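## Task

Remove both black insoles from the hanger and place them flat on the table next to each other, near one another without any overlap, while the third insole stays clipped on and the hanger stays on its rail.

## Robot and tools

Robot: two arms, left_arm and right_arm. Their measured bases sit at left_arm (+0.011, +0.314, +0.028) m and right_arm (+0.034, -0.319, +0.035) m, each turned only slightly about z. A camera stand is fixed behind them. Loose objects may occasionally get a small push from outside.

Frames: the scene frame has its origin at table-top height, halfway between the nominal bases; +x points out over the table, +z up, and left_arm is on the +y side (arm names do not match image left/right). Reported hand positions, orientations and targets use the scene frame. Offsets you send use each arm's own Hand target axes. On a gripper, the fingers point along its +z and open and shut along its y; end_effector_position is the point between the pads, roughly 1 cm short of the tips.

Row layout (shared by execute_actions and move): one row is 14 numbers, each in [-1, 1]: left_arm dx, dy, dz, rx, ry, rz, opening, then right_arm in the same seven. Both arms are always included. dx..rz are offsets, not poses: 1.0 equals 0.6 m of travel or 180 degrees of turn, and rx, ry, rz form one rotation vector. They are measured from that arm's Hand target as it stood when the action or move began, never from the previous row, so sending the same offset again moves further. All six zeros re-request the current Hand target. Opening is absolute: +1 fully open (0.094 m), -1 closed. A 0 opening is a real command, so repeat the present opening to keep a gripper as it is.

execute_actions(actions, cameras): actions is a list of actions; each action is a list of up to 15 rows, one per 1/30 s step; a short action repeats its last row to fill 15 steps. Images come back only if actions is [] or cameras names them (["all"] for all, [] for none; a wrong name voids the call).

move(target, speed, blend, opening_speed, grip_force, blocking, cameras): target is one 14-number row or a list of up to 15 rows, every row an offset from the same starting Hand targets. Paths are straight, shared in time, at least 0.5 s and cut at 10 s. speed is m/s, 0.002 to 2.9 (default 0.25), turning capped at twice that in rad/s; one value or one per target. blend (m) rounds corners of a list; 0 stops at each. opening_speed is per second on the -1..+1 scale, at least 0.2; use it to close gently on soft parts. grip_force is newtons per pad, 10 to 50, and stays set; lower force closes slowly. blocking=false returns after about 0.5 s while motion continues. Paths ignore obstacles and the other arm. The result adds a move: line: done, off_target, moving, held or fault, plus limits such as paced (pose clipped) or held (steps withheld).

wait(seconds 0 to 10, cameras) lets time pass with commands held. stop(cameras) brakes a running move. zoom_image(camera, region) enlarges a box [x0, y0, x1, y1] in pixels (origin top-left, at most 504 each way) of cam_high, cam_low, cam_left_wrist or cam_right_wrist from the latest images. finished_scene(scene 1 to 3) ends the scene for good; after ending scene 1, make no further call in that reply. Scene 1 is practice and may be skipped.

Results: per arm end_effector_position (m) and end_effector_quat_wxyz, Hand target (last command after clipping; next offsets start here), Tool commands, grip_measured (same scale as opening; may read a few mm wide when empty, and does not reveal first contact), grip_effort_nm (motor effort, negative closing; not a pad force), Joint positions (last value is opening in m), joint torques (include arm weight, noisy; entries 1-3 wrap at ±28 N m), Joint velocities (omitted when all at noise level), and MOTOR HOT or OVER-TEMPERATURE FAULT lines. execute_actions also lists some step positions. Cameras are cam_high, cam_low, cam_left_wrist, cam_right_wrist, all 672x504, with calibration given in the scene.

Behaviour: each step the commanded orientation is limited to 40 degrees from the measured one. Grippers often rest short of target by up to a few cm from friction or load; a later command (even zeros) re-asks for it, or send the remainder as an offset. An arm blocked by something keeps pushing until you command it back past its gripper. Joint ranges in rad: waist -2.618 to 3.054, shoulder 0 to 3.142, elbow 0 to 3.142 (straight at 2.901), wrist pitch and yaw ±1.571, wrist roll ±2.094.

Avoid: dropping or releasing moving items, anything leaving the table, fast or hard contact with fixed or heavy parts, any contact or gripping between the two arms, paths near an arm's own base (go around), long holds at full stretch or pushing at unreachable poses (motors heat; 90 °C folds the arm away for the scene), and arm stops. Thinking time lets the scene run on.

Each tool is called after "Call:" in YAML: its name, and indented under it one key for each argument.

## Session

Call:
execute_actions:
  actions: []

Scene clock: 0.00 s.
left_arm: end_effector_position=(+0.4051, +0.3104, +0.1436) grip_measured=+1.000 grip_effort_nm=n/a end_effector_quat_wxyz=(+0.627, -0.028, +0.779, +0.020) | right_arm: end_effector_position=(+0.4401, -0.2983, +0.1610) grip_measured=+1.000 grip_effort_nm=n/a end_effector_quat_wxyz=(+0.636, +0.007, +0.771, -0.022)
Joint positions: left_arm=[-0.092 1.549 0.306 1.026 -0.136 -0.034 0.094] | right_arm=[0.088 1.574 0.358 1.024 0.157 0.006 0.094]
Joint velocities: within noise
Joint torques (N m): no reading
Heat: left arm: 26 °C; right arm: 28 °C.
Hand target: left_arm +0.4068, +0.3103, +0.1484; +0.632, -0.028, +0.774, +0.019 | right_arm +0.4403, -0.2984, +0.1610; +0.635, +0.007, +0.772, -0.022
Tool commands: left_gripper/opening=+1.0 right_gripper/opening=+1.0
camera_calibration:
cam_left_wrist: T_world_to_cam=[[0.0599874, -0.998159, -0.00893936, 0.288839], [-0.603176, -0.0291112, -0.797076, 0.404079], [0.795349, 0.0532065, -0.603812, -0.163877], [0, 0, 0, 1]] pos_world=[0.356744, 0.30879, 0.225713]
cam_right_wrist: T_world_to_cam=[[-0.0502298, -0.998544, 0.019671, -0.279314], [-0.594701, 0.0140802, -0.803823, 0.43521], [0.802376, -0.0520743, -0.594543, -0.185124], [0, 0, 0, 1]] pos_world=[0.393329, -0.294676, 0.245262]

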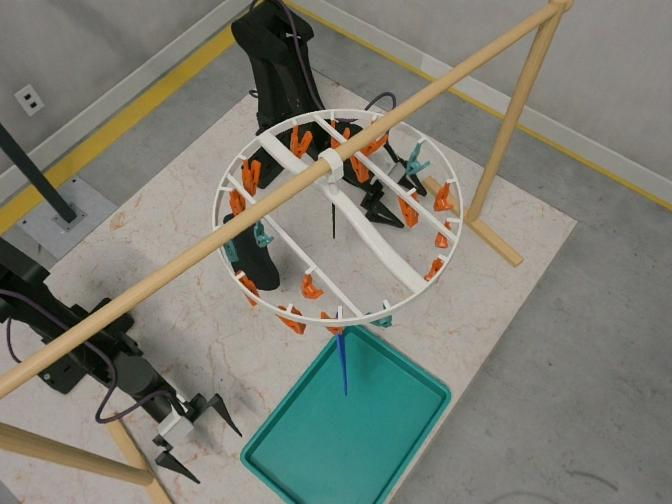

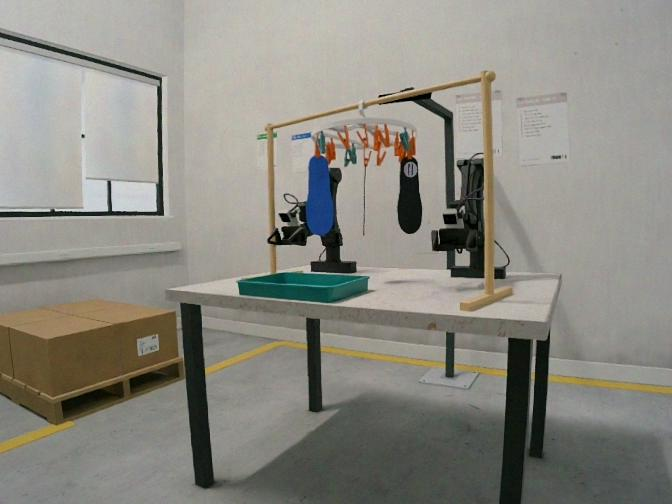

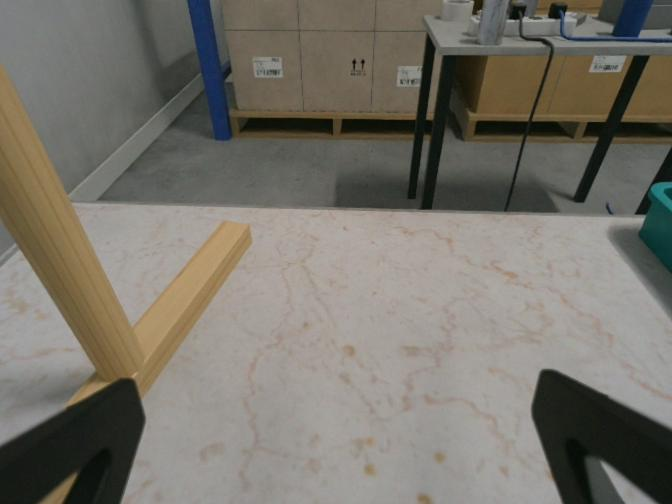

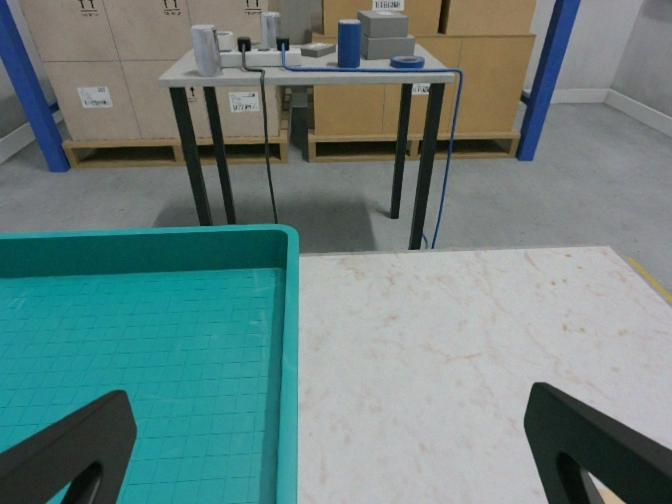

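Call:
move:
  target: [-0.121,-0.212,-0.4555,0.2372,-0.0345,0.0346,1,-0.093,0.209,-0.480,-0.2247,-0.0315,-0.0342,1]
  cameras: ["cam_left_wrist","cam_right_wrist"]
  speed: 0.5
  grip_force: 40

Call:
zoom_image:
  camera: "cam_left_wrist"
  region: [140, 0, 480, 330]

Call:
zoom_image:
  camera: "cam_right_wrist"
  region: [140, 0, 480, 330]

Scene clock: 14.90 s.
left_arm: end_effector_position=(+0.1647, +0.1626, +0.2607) grip_measured=+1.000 grip_effort_nm=-0.01 end_effector_quat_wxyz=(+0.630, +0.256, +0.699, -0.220) | right_arm: end_effector_position=(+0.1735, -0.1568, +0.2618) grip_measured=+1.000 grip_effort_nm=0.00 end_effector_quat_wxyz=(+0.633, -0.258, +0.698, +0.212)
Joint positions: left_arm=[-1.238 0.036 0.353 -0.443 -0.529 -0.049 0.094] | right_arm=[1.515 0.084 0.329 -0.413 0.859 0.097 0.094]
Joint torques (N m): left_arm=[-0.77 2.52 9.5 1.71 -0.12 -0.1] | right_arm=[0.51 3.74 10.5 1.24 0.15 0.05]
Heat: left arm: 28 °C; right arm: 29 °C.
Hand target: left_arm +0.1628, +0.1670, +0.2752; +0.637, +0.246, +0.694, -0.229 | right_arm +0.1736, -0.1598, +0.2679; +0.633, -0.254, +0.700, +0.212
Off the commanded pose: left_arm 0.015 m, 2 deg | right_arm 0.007 m, 0 deg.
grip_force (N): 40, 40
move: off_target (left_arm)
camera_calibration:
cam_left_wrist: T_world_to_cam=[[-0.63931, -0.768412, -0.0287519, 0.239817], [-0.380577, 0.348684, -0.856493, 0.265437], [0.668165, -0.536622, -0.515357, 0.19969], [0, 0, 0, 1]] pos_world=[0.120911, 0.198883, 0.337152]
cam_right_wrist: T_world_to_cam=[[0.620683, -0.783674, 0.0246422, -0.237421], [-0.400927, -0.344236, -0.848975, 0.277731], [0.673803, 0.517064, -0.527858, 0.190147], [0, 0, 0, 1]] pos_world=[0.130591, -0.188774, 0.342008]
Images, in order (width x height): cam_left_wrist 672x504, cam_right_wrist 672x504.

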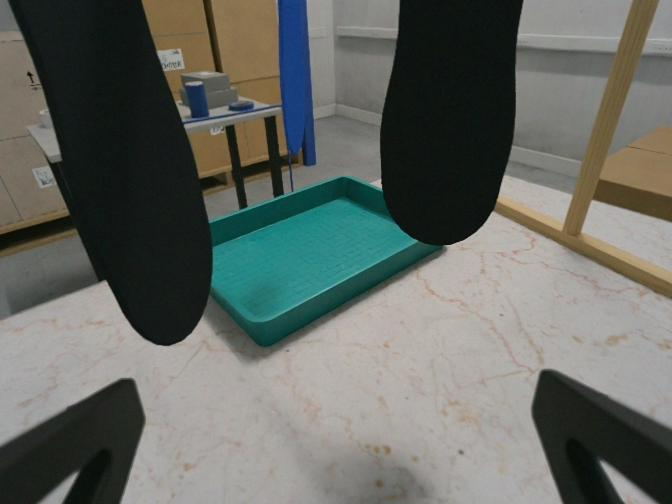

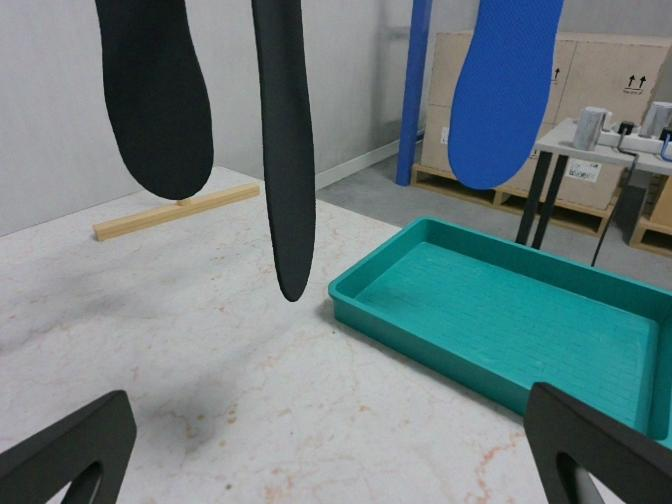

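Scaled by 1.482 from the camera's 672x504 image, which has a finer 960x720 frame.

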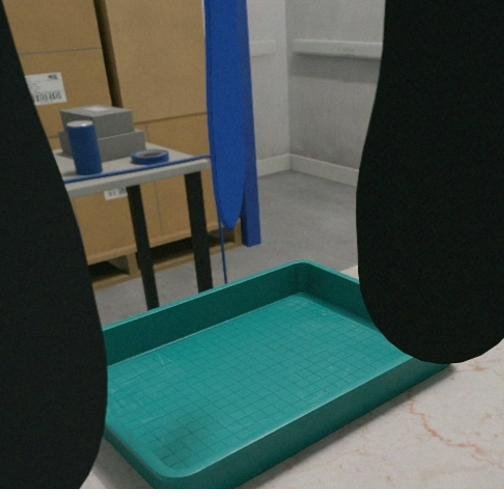

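Scaled by 1.482 from the camera's 672x504 image, which has a finer 960x720 frame.

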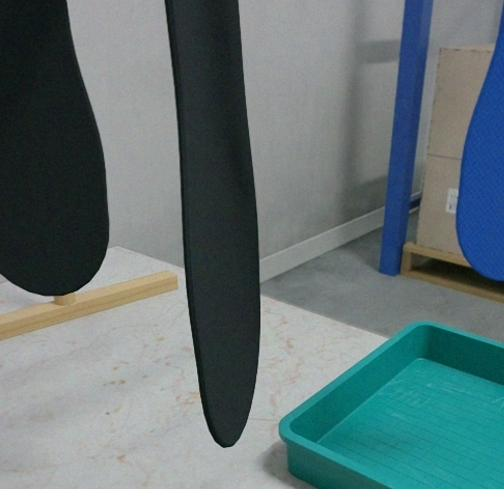

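Call:
move:
  target:
    - [0.003,0.234,0.051,0.0914,0.0286,0.0133,1,0,0,0,0,0,0,1]
    - [-0.013,0.188,0.2095,0.0914,0.0286,0.0133,1,-0.007,0.096,0.09,0.0904,0.0219,0.0207,1]
    - [-0.013,0.188,0.2095,0.0914,0.0286,0.0133,-1,-0.007,0.096,0.09,0.0904,0.0219,0.0207,1]
  speed: [0.3,0.2,0.2]
  blend: [0.015,0,0]
  cameras: ["cam_low","cam_left_wrist","cam_right_wrist"]

Scene clock: 38.83 s.
left_arm: end_effector_position=(+0.3257, +0.1770, +0.2584) grip_measured=-0.947 grip_effort_nm=-0.81 end_effector_quat_wxyz=(+0.558, +0.353, +0.687, -0.305) | right_arm: end_effector_position=(+0.1776, -0.0798, +0.2575) grip_measured=+1.000 grip_effort_nm=0.00 end_effector_quat_wxyz=(+0.628, -0.156, +0.752, +0.128)
Joint positions: left_arm=[0.023 1.125 0.617 0.153 0.988 0.274 0.002] | right_arm=[1.648 0.924 0.536 -0.168 1.223 0.525 0.094]
Joint torques (N m): left_arm=[-0.75 -1.78 9.99 1.72 0.13 -0.09] | right_arm=[-0.51 -0.88 10.99 0.97 0.4 0.03]
Heat: left arm: 32 °C; right arm: 32 °C.
Hand target: left_arm +0.3317, +0.1747, +0.2718; +0.568, +0.359, +0.677, -0.301 | right_arm +0.1800, -0.0811, +0.2649; +0.631, -0.146, +0.752, +0.123
Off the commanded pose: left_arm 0.015 m, 2 deg | right_arm 0.008 m, 1 deg.
grip_force (N): 40, 40
move: off_target (left_arm); target 3's new opening was sent with left_arm's hand 0.015 m and 2 deg from that target; limits=paced
camera_calibration:
cam_left_wrist: T_world_to_cam=[[-0.828783, -0.55942, 0.0129755, 0.367642], [-0.336509, 0.479744, -0.810313, 0.270227], [0.447081, -0.67594, -0.585853, 0.213514], [0, 0, 0, 1]] pos_world=[0.300171, 0.220349, 0.339286]
cam_right_wrist: T_world_to_cam=[[0.383508, -0.923537, -0.00111142, -0.141901], [-0.542917, -0.224478, -0.809229, 0.326737], [0.747103, 0.310949, -0.587493, 0.131169], [0, 0, 0, 1]] pos_world=[0.133815, -0.0984927, 0.341308]
Images, in order (width x height): cam_low 672x504, cam_left_wrist 672x504, cam_right_wrist 672x504.

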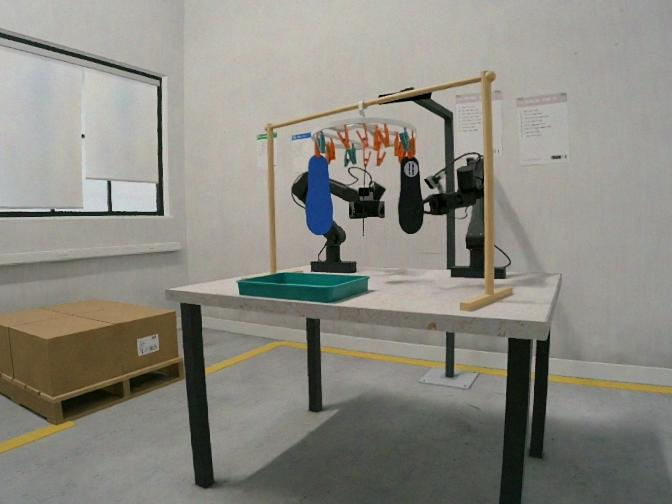

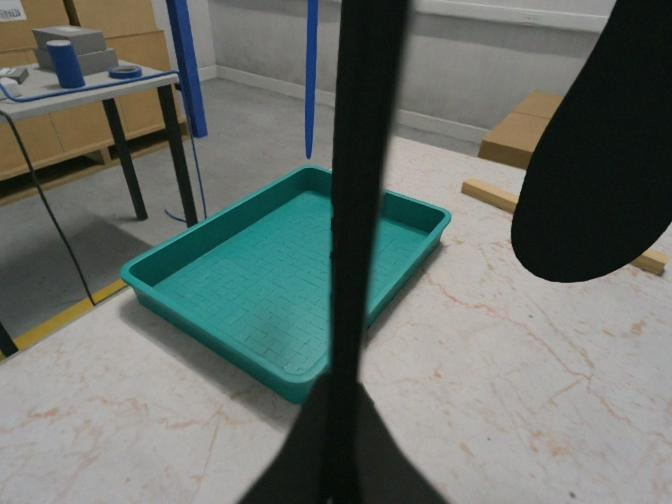

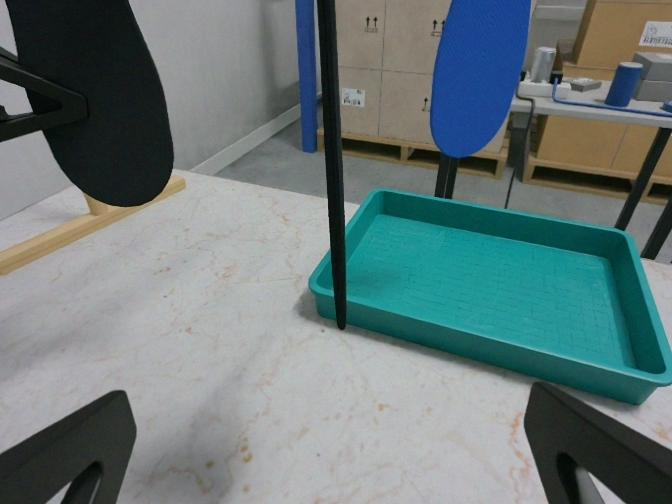

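Call:
move:
  target: [0.222,0,0.039,0,0,0,-1,0,0,0,0,0,0,1]
  speed: 0.1
  cameras: ["cam_low","cam_right_wrist"]

Scene clock: 45.37 s.
left_arm: end_effector_position=(+0.3360, +0.1763, +0.1440) grip_measured=-0.948 grip_effort_nm=-0.86 end_effector_quat_wxyz=(+0.576, +0.363, +0.671, -0.294) | right_arm: end_effector_position=(+0.1776, -0.0798, +0.2575) grip_measured=+1.000 grip_effort_nm=0.00 end_effector_quat_wxyz=(+0.628, -0.156, +0.752, +0.128)
Joint positions: left_arm=[0.018 1.594 0.328 0.966 0.984 0.275 0.002] | right_arm=[1.648 0.924 0.536 -0.168 1.223 0.525 0.094]
Joint torques (N m): left_arm=[-0.44 -2.97 3.08 1.73 0.13 -0.09] | right_arm=[-0.54 -0.9 10.93 0.95 0.4 0.04]
Heat: left arm: 32 °C; right arm: 33 °C.
Hand target: left_arm +0.3316, +0.1747, +0.1366; +0.568, +0.359, +0.677, -0.301 | right_arm +0.1800, -0.0811, +0.2649; +0.631, -0.146, +0.752, +0.123
Off the commanded pose: left_arm 0.009 m, 1 deg | right_arm 0.008 m, 1 deg.
grip_force (N): 40, 40
move: done
camera_calibration:
cam_right_wrist: T_world_to_cam=[[0.383508, -0.923537, -0.00111142, -0.141901], [-0.542917, -0.224478, -0.809229, 0.326737], [0.747103, 0.310949, -0.587493, 0.131169], [0, 0, 0, 1]] pos_world=[0.133815, -0.0984927, 0.341308]
Images, in order (width x height): cam_low 672x504, cam_right_wrist 672x504.

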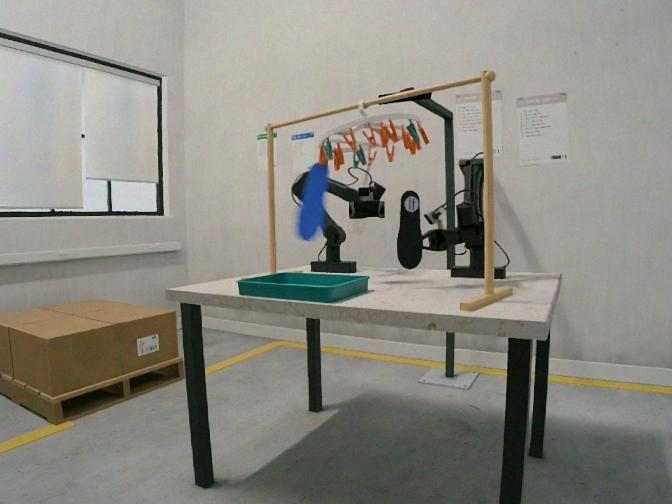

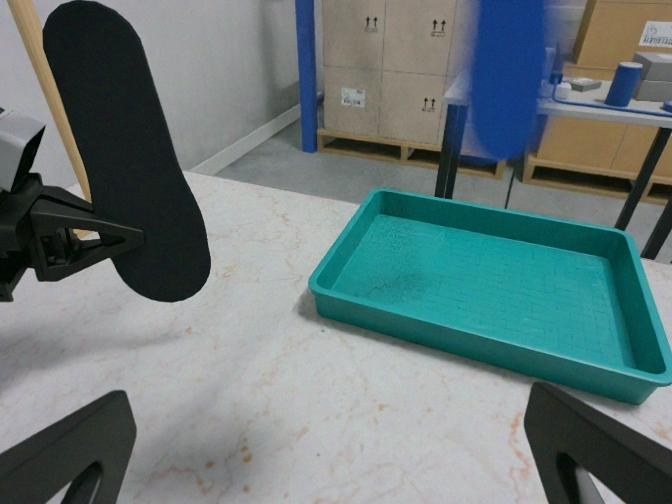

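Call:
wait:
  seconds: 1
  cameras: ["cam_high","cam_low","cam_right_wrist"]

Scene clock: 47.50 s.
left_arm: end_effector_position=(+0.3360, +0.1763, +0.1441) grip_measured=-0.948 grip_effort_nm=-0.86 end_effector_quat_wxyz=(+0.576, +0.363, +0.671, -0.294) | right_arm: end_effector_position=(+0.1776, -0.0798, +0.2575) grip_measured=+1.000 grip_effort_nm=0.00 end_effector_quat_wxyz=(+0.628, -0.156, +0.752, +0.128)
Joint positions: left_arm=[0.018 1.594 0.328 0.966 0.984 0.275 0.002] | right_arm=[1.648 0.924 0.536 -0.168 1.223 0.525 0.094]
Joint torques (N m): left_arm=[-0.42 -2.93 3.12 1.75 0.13 -0.1] | right_arm=[-0.5 -0.94 10.95 0.96 0.39 0.05]
Heat: left arm: 31 °C; right arm: 33 °C.
Hand target: left_arm +0.3315, +0.1747, +0.1366; +0.568, +0.359, +0.677, -0.301 | right_arm +0.1800, -0.0811, +0.2649; +0.631, -0.146, +0.752, +0.123
Tool commands: left_gripper/opening=-1.0 right_gripper/opening=+1.0
Off the commanded pose: left_arm 0.009 m, 1 deg | right_arm 0.008 m, 1 deg.
grip_force (N): 40, 40
wait: 1.00 s; at rest from the start
camera_calibration:
cam_right_wrist: T_world_to_cam=[[0.383508, -0.923537, -0.00111142, -0.141901], [-0.542917, -0.224478, -0.809229, 0.326737], [0.747103, 0.310949, -0.587493, 0.131169], [0, 0, 0, 1]] pos_world=[0.133815, -0.0984927, 0.341308]
Images, in order (width x height): cam_high 672x504, cam_low 672x504, cam_right_wrist 672x504.

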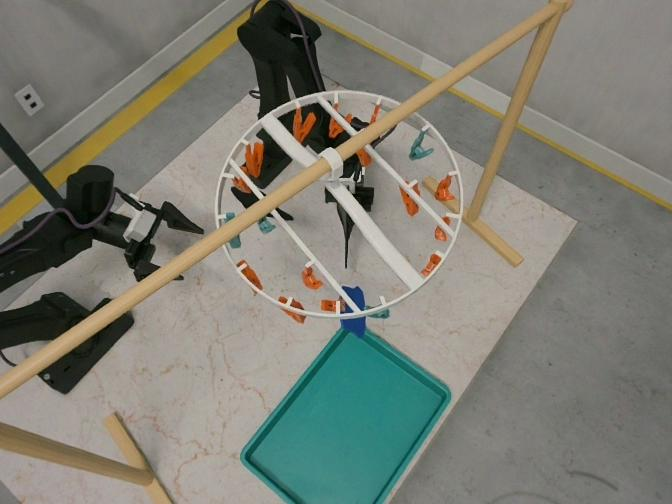

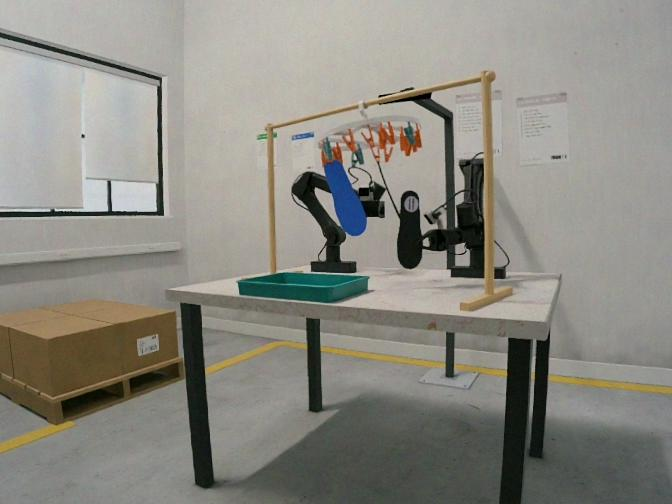

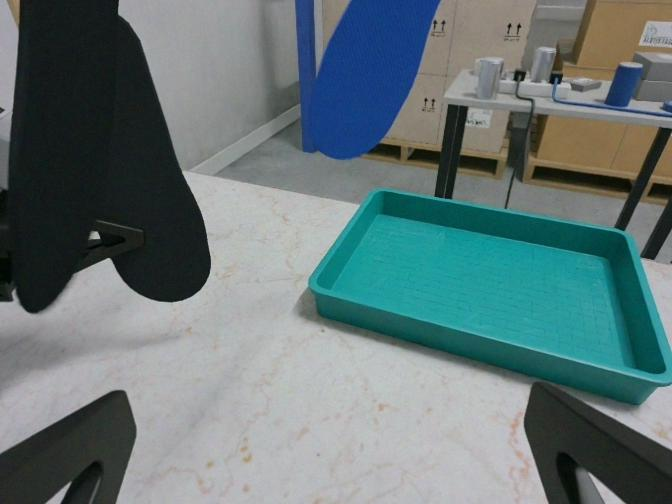

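Call:
move:
  target:
    - [-0.062,-0.0715,0.031,0.1257,-0.0824,0.5208,-1,0.1,0,0,-0.09,0.1,-0.05,-1]
    - [0.1035,-0.151,0.149,0.1257,-0.0824,0.5208,-1,0.15,0.02,0.06,-0.186,0.214,-0.108,-1]
    - [0.158,-0.151,0.159,0.1257,-0.0824,0.5208,-1,0.2,0.05,0.12,-0.186,0.214,-0.108,-1]
    - [0.146,-0.151,0.157,0.1257,-0.0824,0.5208,-0.4,0.272,0.091,0.186,-0.186,0.214,-0.108,-1]
  speed: [0.35,0.3,0.1,0.15]
  blend: [0.02,0.01,0,0]
  cameras: ["cam_high","cam_right_wrist"]

Scene clock: 74.37 s.
left_arm: end_effector_position=(+0.3043, +0.0611, +0.0339) grip_measured=-0.402 grip_effort_nm=0.08 end_effector_quat_wxyz=(+0.608, +0.788, +0.063, +0.065) | right_arm: end_effector_position=(+0.2384, +0.0003, +0.0902) grip_measured=-0.994 grip_effort_nm=-0.33 end_effector_quat_wxyz=(+0.303, -0.468, +0.813, +0.170)
Joint positions: left_arm=[-0.324 2.183 0.53 1.15 1.023 2.037 0.028] | right_arm=[0.952 1.51 0.697 -0.048 -0.034 -0.05 0]
Joint torques (N m): left_arm=[-0.69 -7.6 1.83 1.32 0.22 -0.15] | right_arm=[0.47 -5.09 7.1 1.23 -0.06 -0.01]
Heat: left arm: 30 °C; right arm: 34 °C.
Hand target: left_arm +0.3001, +0.0595, +0.0340; +0.607, +0.790, +0.069, +0.053 | right_arm +0.2353, +0.0000, +0.0846; +0.296, -0.470, +0.814, +0.170
Off the commanded pose: left_arm 0.005 m, 2 deg | right_arm 0.006 m, 1 deg.
grip_force (N): 40, 40
move: done
camera_calibration:
cam_right_wrist: T_world_to_cam=[[0.856926, -0.515334, 0.0104161, -0.205411], [-0.495276, -0.828834, -0.260259, 0.181611], [0.142754, 0.217864, -0.965483, 0.140796], [0, 0, 0, 1]] pos_world=[0.245871, 0.0139959, 0.185342]
Images, in order (width x height): cam_high 672x504, cam_right_wrist 672x504.

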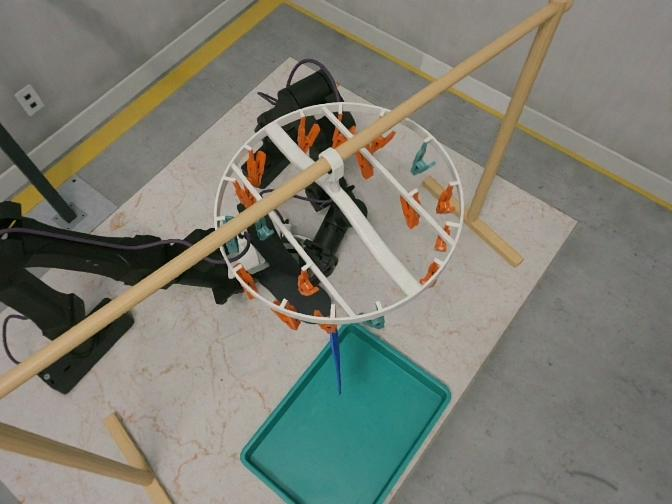

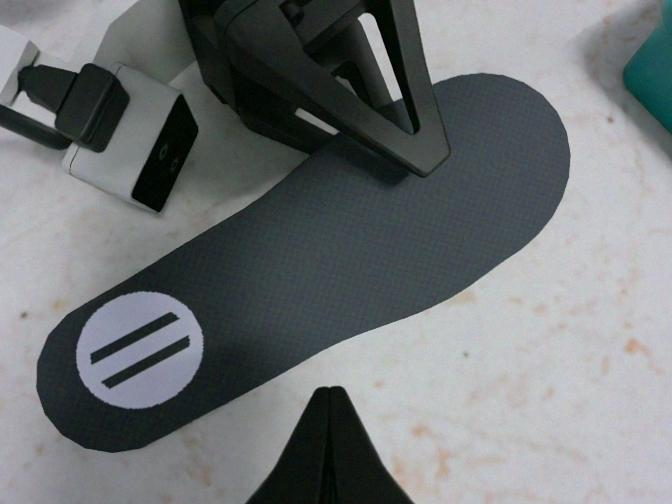

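Call:
move:
  target:
    - [0,0,0,0,0,0,-0.4,-0.0015,-0.0127,0.1027,0,0,0,-1]
    - [0,0,0,0,0,0,-0.4,0.036,-0.0127,0.147,0,0,0,-1]
    - [0,-0.034,-0.129,0,0,0,-0.4,0.036,-0.0127,0.147,0,0,0,-1]
    - [0,0.1,-0.15,0,0,0,-0.4,0.036,-0.0127,0.147,0,0,0,-1]
    - [0,0.15,-0.15,0,0,0,-0.4,-0.021,0,-0.0255,0,0,0,-1]
  speed: [0.2,0.06,0.1,0.2,0.2]
  blend: [0.01,0,0.005,0,0]
  cameras: ["cam_high","cam_low","cam_right_wrist"]

Scene clock: 84.03 s.
left_arm: end_effector_position=(+0.2859, +0.1247, +0.1332) grip_measured=-0.402 grip_effort_nm=0.08 end_effector_quat_wxyz=(+0.627, +0.769, +0.107, +0.060) | right_arm: end_effector_position=(+0.2338, -0.0046, +0.0955) grip_measured=-0.994 grip_effort_nm=-0.33 end_effector_quat_wxyz=(+0.290, -0.472, +0.816, +0.167)
Joint positions: left_arm=[-0.096 1.581 0.427 0.55 1.199 2.099 0.028] | right_arm=[0.951 1.481 0.716 -0.124 -0.042 -0.053 0]
Joint torques (N m): left_arm=[-0.75 -6.24 6.8 1.14 0.3 -0.02] | right_arm=[0.61 -6.74 9.89 1.08 0.01 0.03]
Heat: left arm: 29 °C; right arm: 33 °C.
Hand target: left_arm +0.2892, +0.1224, +0.1443; +0.607, +0.790, +0.069, +0.053 | right_arm +0.2351, -0.0001, +0.1046; +0.297, -0.470, +0.814, +0.170
Off the commanded pose: left_arm 0.012 m, 6 deg | right_arm 0.010 m, 1 deg.
joint sent to its limit (left arm) — joint 6 (wrist roll), upper limit. The joint targets are off in orientation, not in position.
grip_force (N): 40, 40
move: off_target (left_arm)
camera_calibration:
cam_right_wrist: T_world_to_cam=[[0.860424, -0.509552, 0.00512078, -0.204336], [-0.49447, -0.837301, -0.233294, 0.173952], [0.123163, 0.1982, -0.972393, 0.152777], [0, 0, 0, 1]] pos_world=[0.243013, 0.0112497, 0.190187]
Images, in order (width x height): cam_high 672x504, cam_low 672x504, cam_right_wrist 672x504.

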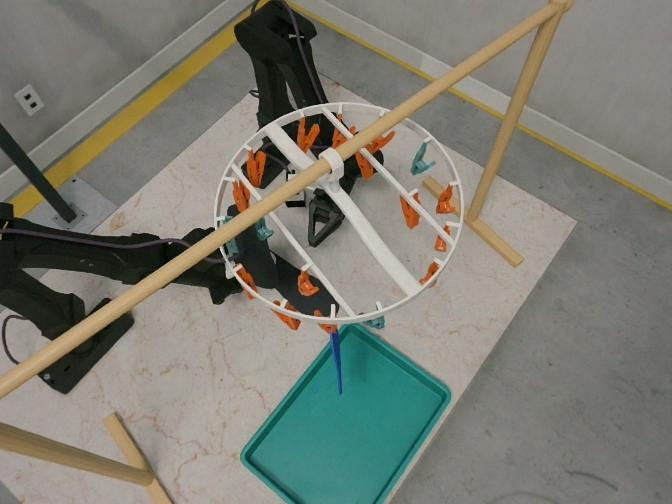

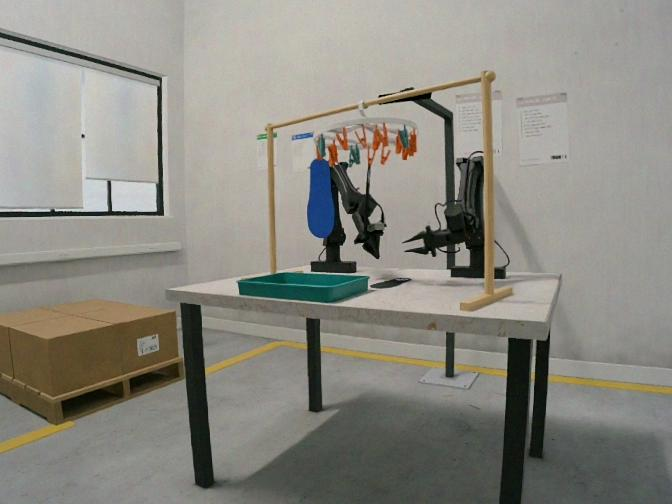

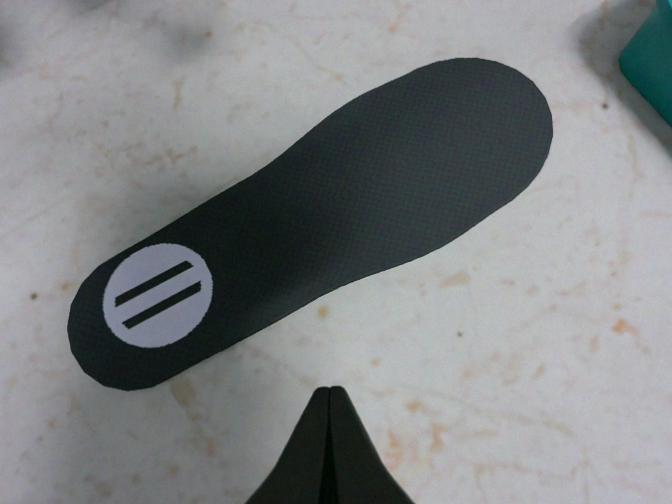

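Call:
move:
  target:
    - [0,0,0,0,0,0,-0.4,0.048,-0.010,-0.203,0.06,-0.07,0.035,-1]
    - [0,0,0,0,0,0,-0.4,-0.0285,0.027,-0.3245,0.186,-0.2135,0.108,1]
  speed: 0.3
  blend: [0.02,0]
  cameras: ["cam_right_wrist"]

Scene clock: 96.07 s.
left_arm: end_effector_position=(+0.2859, +0.1248, +0.1331) grip_measured=-0.402 grip_effort_nm=0.08 end_effector_quat_wxyz=(+0.627, +0.769, +0.107, +0.060) | right_arm: end_effector_position=(+0.1646, -0.0885, +0.2565) grip_measured=+0.998 grip_effort_nm=0.10 end_effector_quat_wxyz=(+0.626, -0.153, +0.755, +0.124)
Joint positions: left_arm=[-0.096 1.581 0.427 0.549 1.199 2.099 0.028] | right_arm=[1.733 0.933 0.582 -0.398 1.295 0.725 0.094]
Joint torques (N m): left_arm=[-0.75 -6.26 6.8 1.16 0.3 -0.02] | right_arm=[0.31 -0.79 10.85 0.85 0.52 0.04]
Heat: left arm: 29 °C; right arm: 33 °C.
Hand target: left_arm +0.2891, +0.1223, +0.1443; +0.607, +0.790, +0.069, +0.053 | right_arm +0.1647, -0.0887, +0.2647; +0.631, -0.147, +0.752, +0.122
Off the commanded pose: left_arm 0.012 m, 6 deg | right_arm 0.008 m, 1 deg.
joint sent to its limit (left arm) — joint 6 (wrist roll), upper limit. The joint targets are off in orientation, not in position.
grip_force (N): 40, 40
move: off_target (left_arm)
camera_calibration:
cam_right_wrist: T_world_to_cam=[[0.375961, -0.926635, -0.000656307, -0.144071], [-0.548922, -0.222142, -0.805815, 0.317204], [0.746551, 0.303315, -0.592167, 0.143669], [0, 0, 0, 1]] pos_world=[0.121029, -0.106614, 0.34059]
Images, in order (width x height): cam_right_wrist 672x504.

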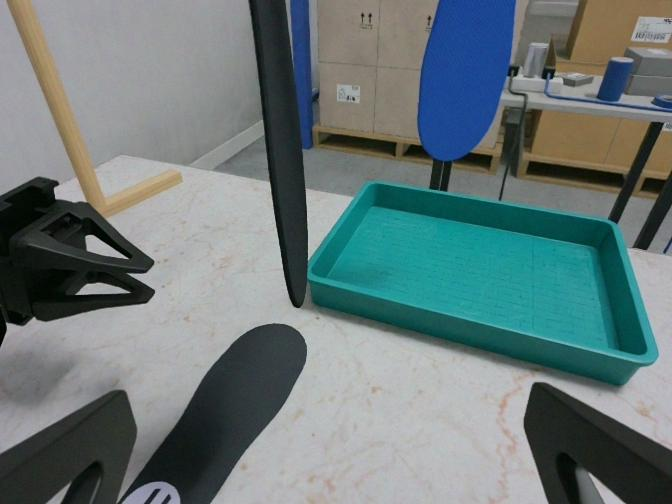

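Call:
move:
  target:
    - [0,0,0,0,0,0,-0.4,-0.001,0.039,0.0545,0,0,0,1]
    - [0,0,0,0,0,0,-0.4,-0.029,0.038,0.211,0,0,0,1]
    - [0,0,0,0,0,0,-0.4,-0.029,0.038,0.211,0,0,0,-1]
  speed: 0.2
  blend: [0.01,0,0]
  cameras: ["cam_right_wrist","cam_low"]

Scene clock: 106.73 s.
left_arm: end_effector_position=(+0.2859, +0.1248, +0.1331) grip_measured=-0.402 grip_effort_nm=0.08 end_effector_quat_wxyz=(+0.627, +0.769, +0.107, +0.060) | right_arm: end_effector_position=(+0.2723, -0.0236, +0.2548) grip_measured=-0.964 grip_effort_nm=-0.80 end_effector_quat_wxyz=(+0.629, -0.147, +0.754, +0.120)
Joint positions: left_arm=[-0.096 1.581 0.427 0.549 1.199 2.099 0.028] | right_arm=[1.224 1.267 0.623 0.368 0.853 0.206 0.002]
Joint torques (N m): left_arm=[-0.75 -6.24 6.8 1.15 0.29 -0.02] | right_arm=[-0.47 -3.38 10.44 1.41 0.06 -0.08]
Heat: left arm: 30 °C; right arm: 33 °C.
Hand target: left_arm +0.2891, +0.1223, +0.1443; +0.607, +0.790, +0.069, +0.053 | right_arm +0.2746, -0.0197, +0.2597; +0.631, -0.147, +0.752, +0.122
Off the commanded pose: left_arm 0.012 m, 6 deg | right_arm 0.007 m, 0 deg.
joint sent to its limit (left arm) — joint 6 (wrist roll), upper limit. The joint targets are off in orientation, not in position.
grip_force (N): 40, 40
move: off_target (left_arm)
camera_calibration:
cam_right_wrist: T_world_to_cam=[[0.36228, -0.932069, -0.000706197, -0.120795], [-0.547265, -0.212099, -0.809639, 0.390157], [0.75449, 0.293702, -0.586928, 0.0388612], [0, 0, 0, 1]] pos_world=[0.227961, -0.0412508, 0.33861]
Images, in order (width x height): cam_low 672x504, cam_right_wrist 672x504.

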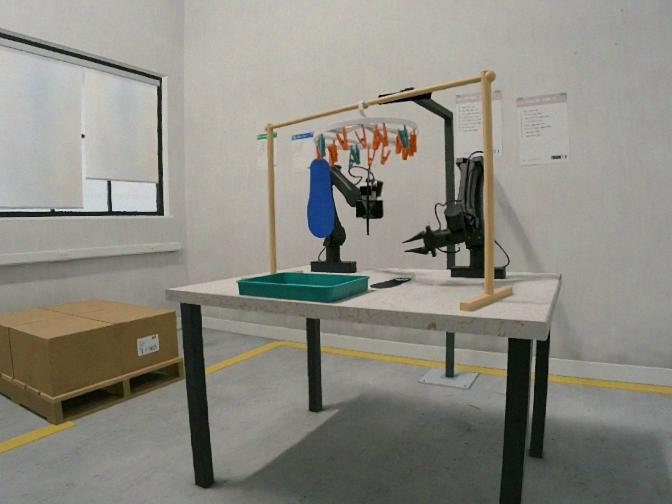

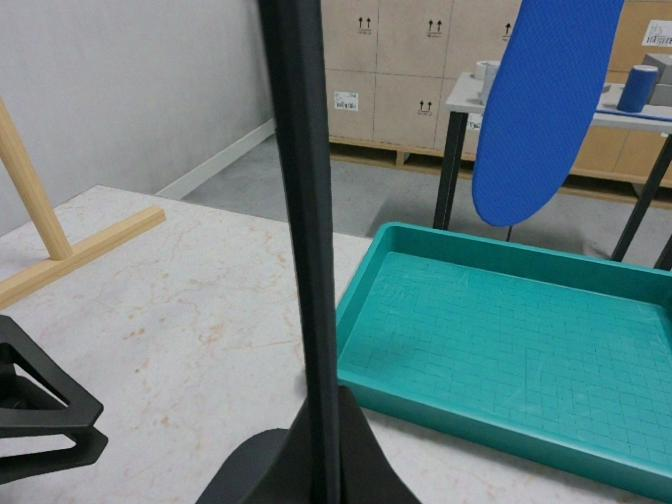

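Call:
move:
  target: [0,0,0,0,0,0,-0.4,0.2135,0,0.0377,0,0,0,-1]
  speed: 0.1
  cameras: ["cam_low","cam_left_wrist"]

Scene clock: 111.63 s.
left_arm: end_effector_position=(+0.2859, +0.1248, +0.1331) grip_measured=-0.402 grip_effort_nm=0.08 end_effector_quat_wxyz=(+0.627, +0.769, +0.107, +0.060) | right_arm: end_effector_position=(+0.2757, -0.0169, +0.1388) grip_measured=-0.965 grip_effort_nm=-0.84 end_effector_quat_wxyz=(+0.636, -0.136, +0.748, +0.132)
Joint positions: left_arm=[-0.096 1.581 0.427 0.549 1.199 2.099 0.028] | right_arm=[1.221 1.77 0.395 1.136 0.851 0.206 0.002]
Joint torques (N m): left_arm=[-0.8 -6.26 6.8 1.15 0.29 -0.02] | right_arm=[-0.08 -4.94 4.18 1.43 0.05 -0.06]
Heat: left arm: 30 °C; right arm: 32 °C.
Hand target: left_arm +0.2891, +0.1223, +0.1443; +0.607, +0.790, +0.069, +0.053 | right_arm +0.2745, -0.0198, +0.1297; +0.631, -0.147, +0.752, +0.122
Off the commanded pose: left_arm 0.012 m, 6 deg | right_arm 0.010 m, 2 deg.
joint sent to its limit (left arm) — joint 6 (wrist roll), upper limit. The joint targets are off in orientation, not in position.
grip_force (N): 40, 40
move: off_target (left_arm)
camera_calibration:
cam_left_wrist: T_world_to_cam=[[-0.0775875, 0.198388, -0.977048, 0.129542], [0.786717, 0.614169, 0.0622326, -0.273581], [0.612419, -0.763831, -0.203727, 0.0354159], [0, 0, 0, 1]] pos_world=[0.203592, 0.169377, 0.150809]
Images, in order (width x height): cam_low 672x504, cam_left_wrist 672x504.

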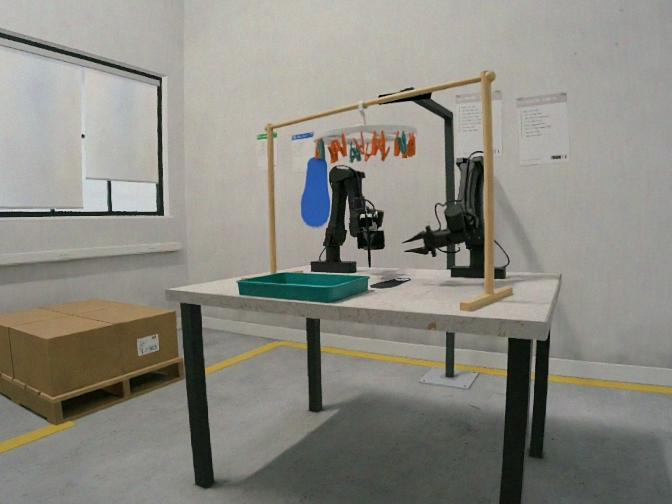

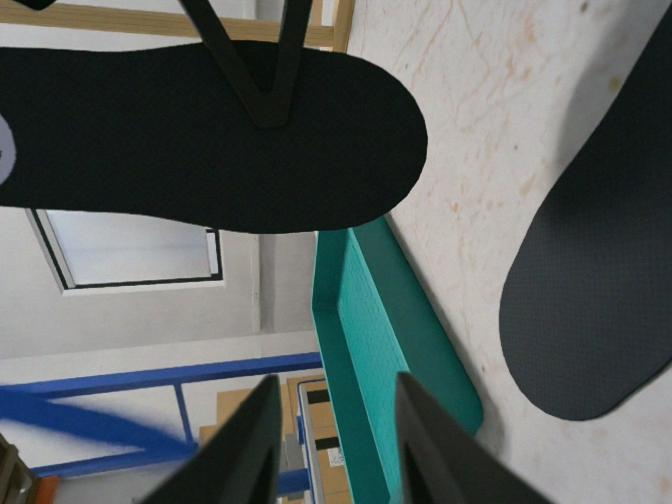

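Call:
move:
  target:
    - [-0.038,0.0015,0.031,0.135,0.1715,-0.498,-1,-0.0795,-0.155,-0.031,-0.2729,-0.2328,-0.5222,-1]
    - [-0.038,0.0015,0.031,0.135,0.1715,-0.498,-1,0.105,-0.0675,0.074,-0.2729,-0.2328,-0.5222,-1]
    - [-0.038,0.0015,0.031,0.135,0.1715,-0.498,-1,0.159,-0.060,0.0865,-0.2729,-0.2328,-0.5222,-1]
  speed: [0.35,0.3,0.1]
  blend: [0.02,0.01,0]
  cameras: ["cam_left_wrist","cam_right_wrist"]

Scene clock: 131.00 s.
left_arm: end_effector_position=(+0.2656, +0.1057, +0.1332) grip_measured=-0.987 grip_effort_nm=-0.68 end_effector_quat_wxyz=(+0.269, +0.571, +0.747, -0.207) | right_arm: end_effector_position=(+0.3217, -0.0418, +0.0344) grip_measured=-0.965 grip_effort_nm=-0.84 end_effector_quat_wxyz=(-0.610, +0.787, -0.061, +0.064)
Joint positions: left_arm=[-0.43 1.381 0.855 -0.568 0.523 0.764 0.001] | right_arm=[0.355 2.245 0.549 1.252 -0.957 -1.97 0.002]
Joint torques (N m): left_arm=[-0.77 -3.02 9.44 0.97 0.24 -0.1] | right_arm=[0.51 -6.69 3.93 1.25 -0.19 0.11]
Heat: left arm: 30 °C; right arm: 31 °C.
Hand target: left_arm +0.2698, +0.1005, +0.1403; +0.271, +0.572, +0.745, -0.209 | right_arm +0.3200, -0.0405, +0.0266; -0.607, +0.790, -0.069, +0.052
Off the commanded pose: left_arm 0.010 m, 0 deg | right_arm 0.008 m, 2 deg.
grip_force (N): 40, 40
move: done
camera_calibration:
cam_left_wrist: T_world_to_cam=[[-0.968575, -0.248698, -0.00354592, 0.285978], [-0.239497, 0.9364, -0.256508, 0.0350377], [0.0671133, -0.247598, -0.966536, 0.225209], [0, 0, 0, 1]] pos_world=[0.270268, 0.0940742, 0.227674]
cam_right_wrist: T_world_to_cam=[[0.0218177, 0.236847, 0.971302, -0.0308731], [0.811734, -0.571338, 0.121084, -0.249403], [0.58362, 0.785797, -0.204722, -0.0600341], [0, 0, 0, 1]] pos_world=[0.238159, -0.0880063, 0.0478955]
Images, in order (width x height): cam_left_wrist 672x504, cam_right_wrist 672x504.

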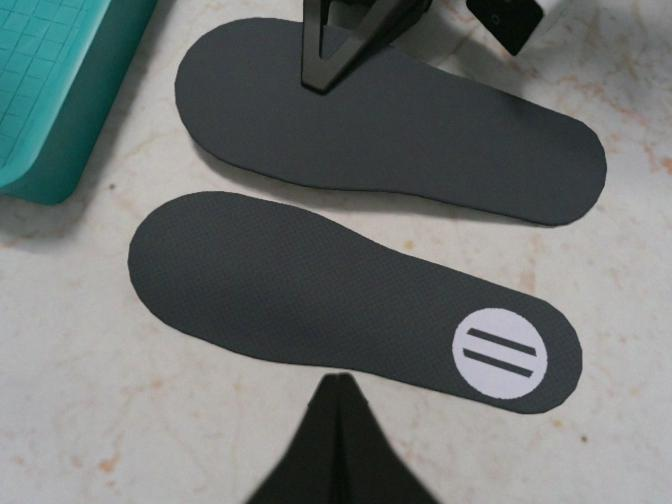

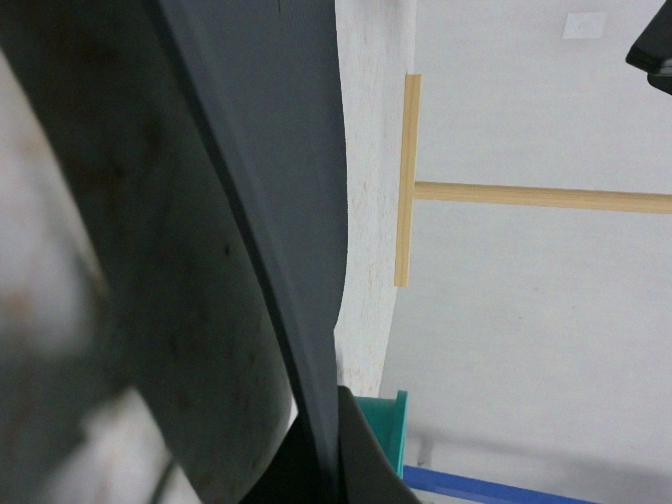

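Call:
move:
  target:
    - [-0.079,-0.061,0.2195,0,0,0,-1,0,-0.011,-0.003,0,0,0,-0.4]
    - [-0.0015,-0.066,0.302,0,0,0,-1,0,-0.011,-0.003,0,0,0,-0.4]
    - [-0.0015,-0.066,0.302,0,0,0,-1,0,0.0235,-0.132,0,0,0,-0.4]
    - [-0.0015,-0.066,0.302,0,0,0,-1,0,-0.1,-0.18,0,0,0,-0.4]
    - [-0.13,-0.066,0.149,0,0,0,-1,0,-0.1,-0.18,0,0,0,-0.4]
  speed: [0.2,0.06,0.1,0.2,0.2]
  blend: [0,0,0.005,0,0]
  cameras: ["cam_left_wrist","cam_high"]

Scene clock: 144.13 s.
left_arm: end_effector_position=(+0.2593, -0.0167, +0.1059) grip_measured=-0.987 grip_effort_nm=-0.68 end_effector_quat_wxyz=(+0.256, +0.571, +0.752, -0.206) | right_arm: end_effector_position=(+0.3070, -0.1271, +0.1103) grip_measured=-0.402 grip_effort_nm=0.10 end_effector_quat_wxyz=(-0.630, +0.768, -0.094, +0.071)
Joint positions: left_arm=[-0.809 1.661 0.997 -0.31 0.324 0.409 0.001] | right_arm=[0.05 1.755 0.378 0.8 -1.202 -2.107 0.028]
Joint torques (N m): left_arm=[-0.65 -7.64 8.68 1.2 0.12 -0.06] | right_arm=[-0.25 -7.69 4.77 0.91 -0.34 -0.04]
Heat: left arm: 30 °C; right arm: 30 °C.
Hand target: left_arm +0.2617, -0.0230, +0.1221; +0.271, +0.572, +0.745, -0.209 | right_arm +0.3048, -0.1279, +0.1126; -0.607, +0.790, -0.069, +0.053
Off the commanded pose: left_arm 0.018 m, 2 deg | right_arm 0.003 m, 5 deg.
joint sent to its limit (right arm) — joint 6 (wrist roll), lower limit. The joint targets are off in orientation, not in position.
grip_force (N): 40, 40
move: off_target (left_arm, right_arm)
camera_calibration:
cam_left_wrist: T_world_to_cam=[[-0.96841, -0.249028, 0.0129311, 0.247673], [-0.245036, 0.940707, -0.23458, 0.140346], [0.0462525, -0.230338, -0.972011, 0.175161], [0, 0, 0, 1]] pos_world=[0.266137, -0.0300003, 0.199978]
Images, in order (width x height): cam_high 672x504, cam_left_wrist 672x504.

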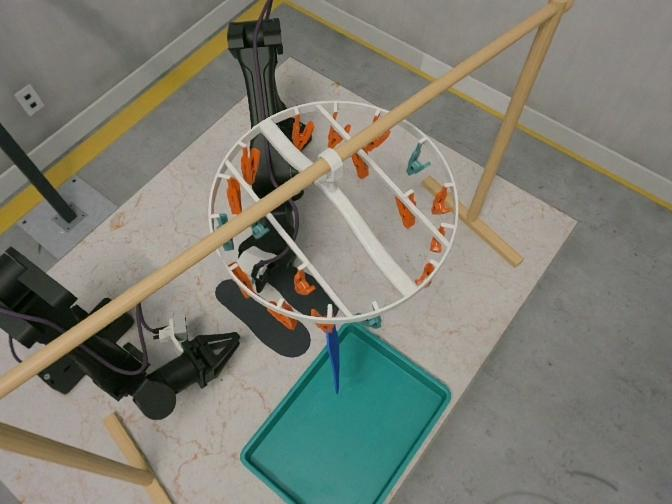

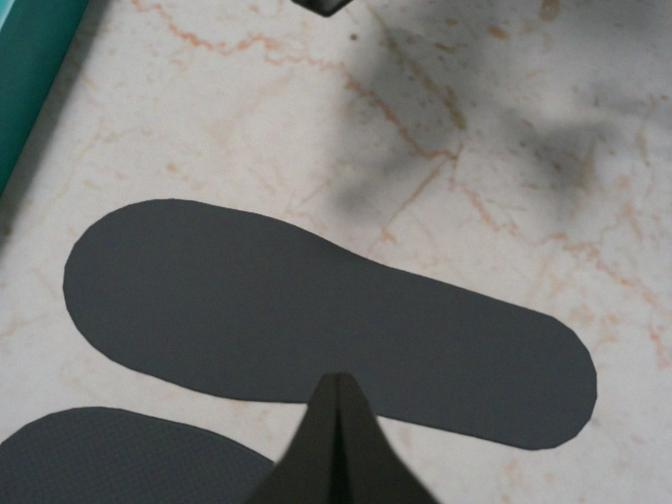

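Call:
move:
  target:
    - [0.2863,0.096,-0.083,0,0,0,-1,0,0,0,0,0,0,-0.4]
    - [0.34,0.096,-0.0195,0,0,0,-1,0,0,0,0,0,0,-0.4]
    - [0.2822,0.075,0.033,0,0,0,-1,0,0,0,0,0,0,-0.4]
    - [0.2962,0.084,-0.0005,0,0,0,-1,0,0,0,0,0,0,-0.4]
    - [0.169,0.083,-0.148,0,0,0,-1,0,0,0,0,0,0,-0.4]
  speed: [0.35,0.2,0.08,0.1,0.3]
  blend: [0.01,0,0,0.005,0]
  cameras: ["cam_left_wrist"]

Scene clock: 155.57 s.
left_arm: end_effector_position=(+0.2695, +0.1212, +0.1172) grip_measured=-0.987 grip_effort_nm=-0.68 end_effector_quat_wxyz=(+0.265, +0.570, +0.748, -0.211) | right_arm: end_effector_position=(+0.3070, -0.1271, +0.1103) grip_measured=-0.402 grip_effort_nm=0.10 end_effector_quat_wxyz=(-0.630, +0.768, -0.094, +0.071)
Joint positions: left_arm=[-0.362 1.41 0.819 -0.549 0.558 0.835 0.001] | right_arm=[0.05 1.755 0.378 0.8 -1.202 -2.107 0.028]
Joint torques (N m): left_arm=[0.34 -3.78 8.75 0.91 0.26 0.03] | right_arm=[-0.24 -7.72 4.72 0.91 -0.35 -0.03]
Heat: left arm: 31 °C; right arm: 30 °C.
Hand target: left_arm +0.2751, +0.1201, +0.1247; +0.271, +0.572, +0.745, -0.209 | right_arm +0.3048, -0.1279, +0.1126; -0.607, +0.790, -0.069, +0.053
Off the commanded pose: left_arm 0.009 m, 1 deg | right_arm 0.003 m, 5 deg.
joint sent to its limit (right arm) — joint 6 (wrist roll), lower limit. The joint targets are off in orientation, not in position.
grip_force (N): 40, 40
move: off_target (right_arm)
camera_calibration:
cam_left_wrist: T_world_to_cam=[[-0.968908, -0.247314, 0.00734721, 0.292265], [-0.240972, 0.936495, -0.254775, 0.0175229], [0.0561288, -0.248624, -0.966972, 0.216392], [0, 0, 0, 1]] pos_world=[0.275255, 0.109671, 0.211562]
Images, in order (width x height): cam_left_wrist 672x504.

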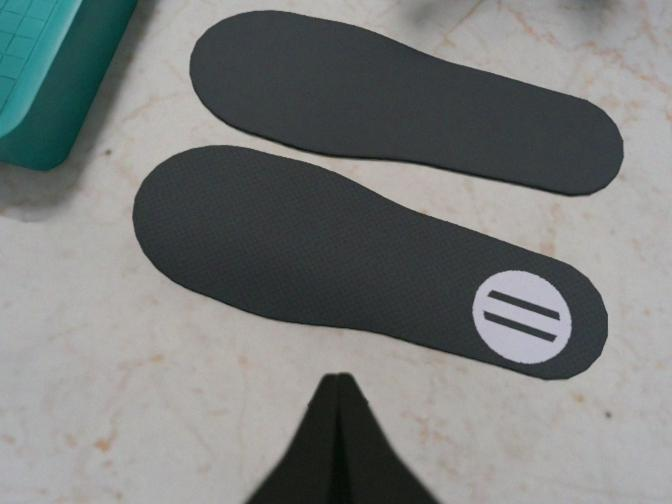

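Call:
finished_scene:
  scene: 3

The scene is finished: the task was done.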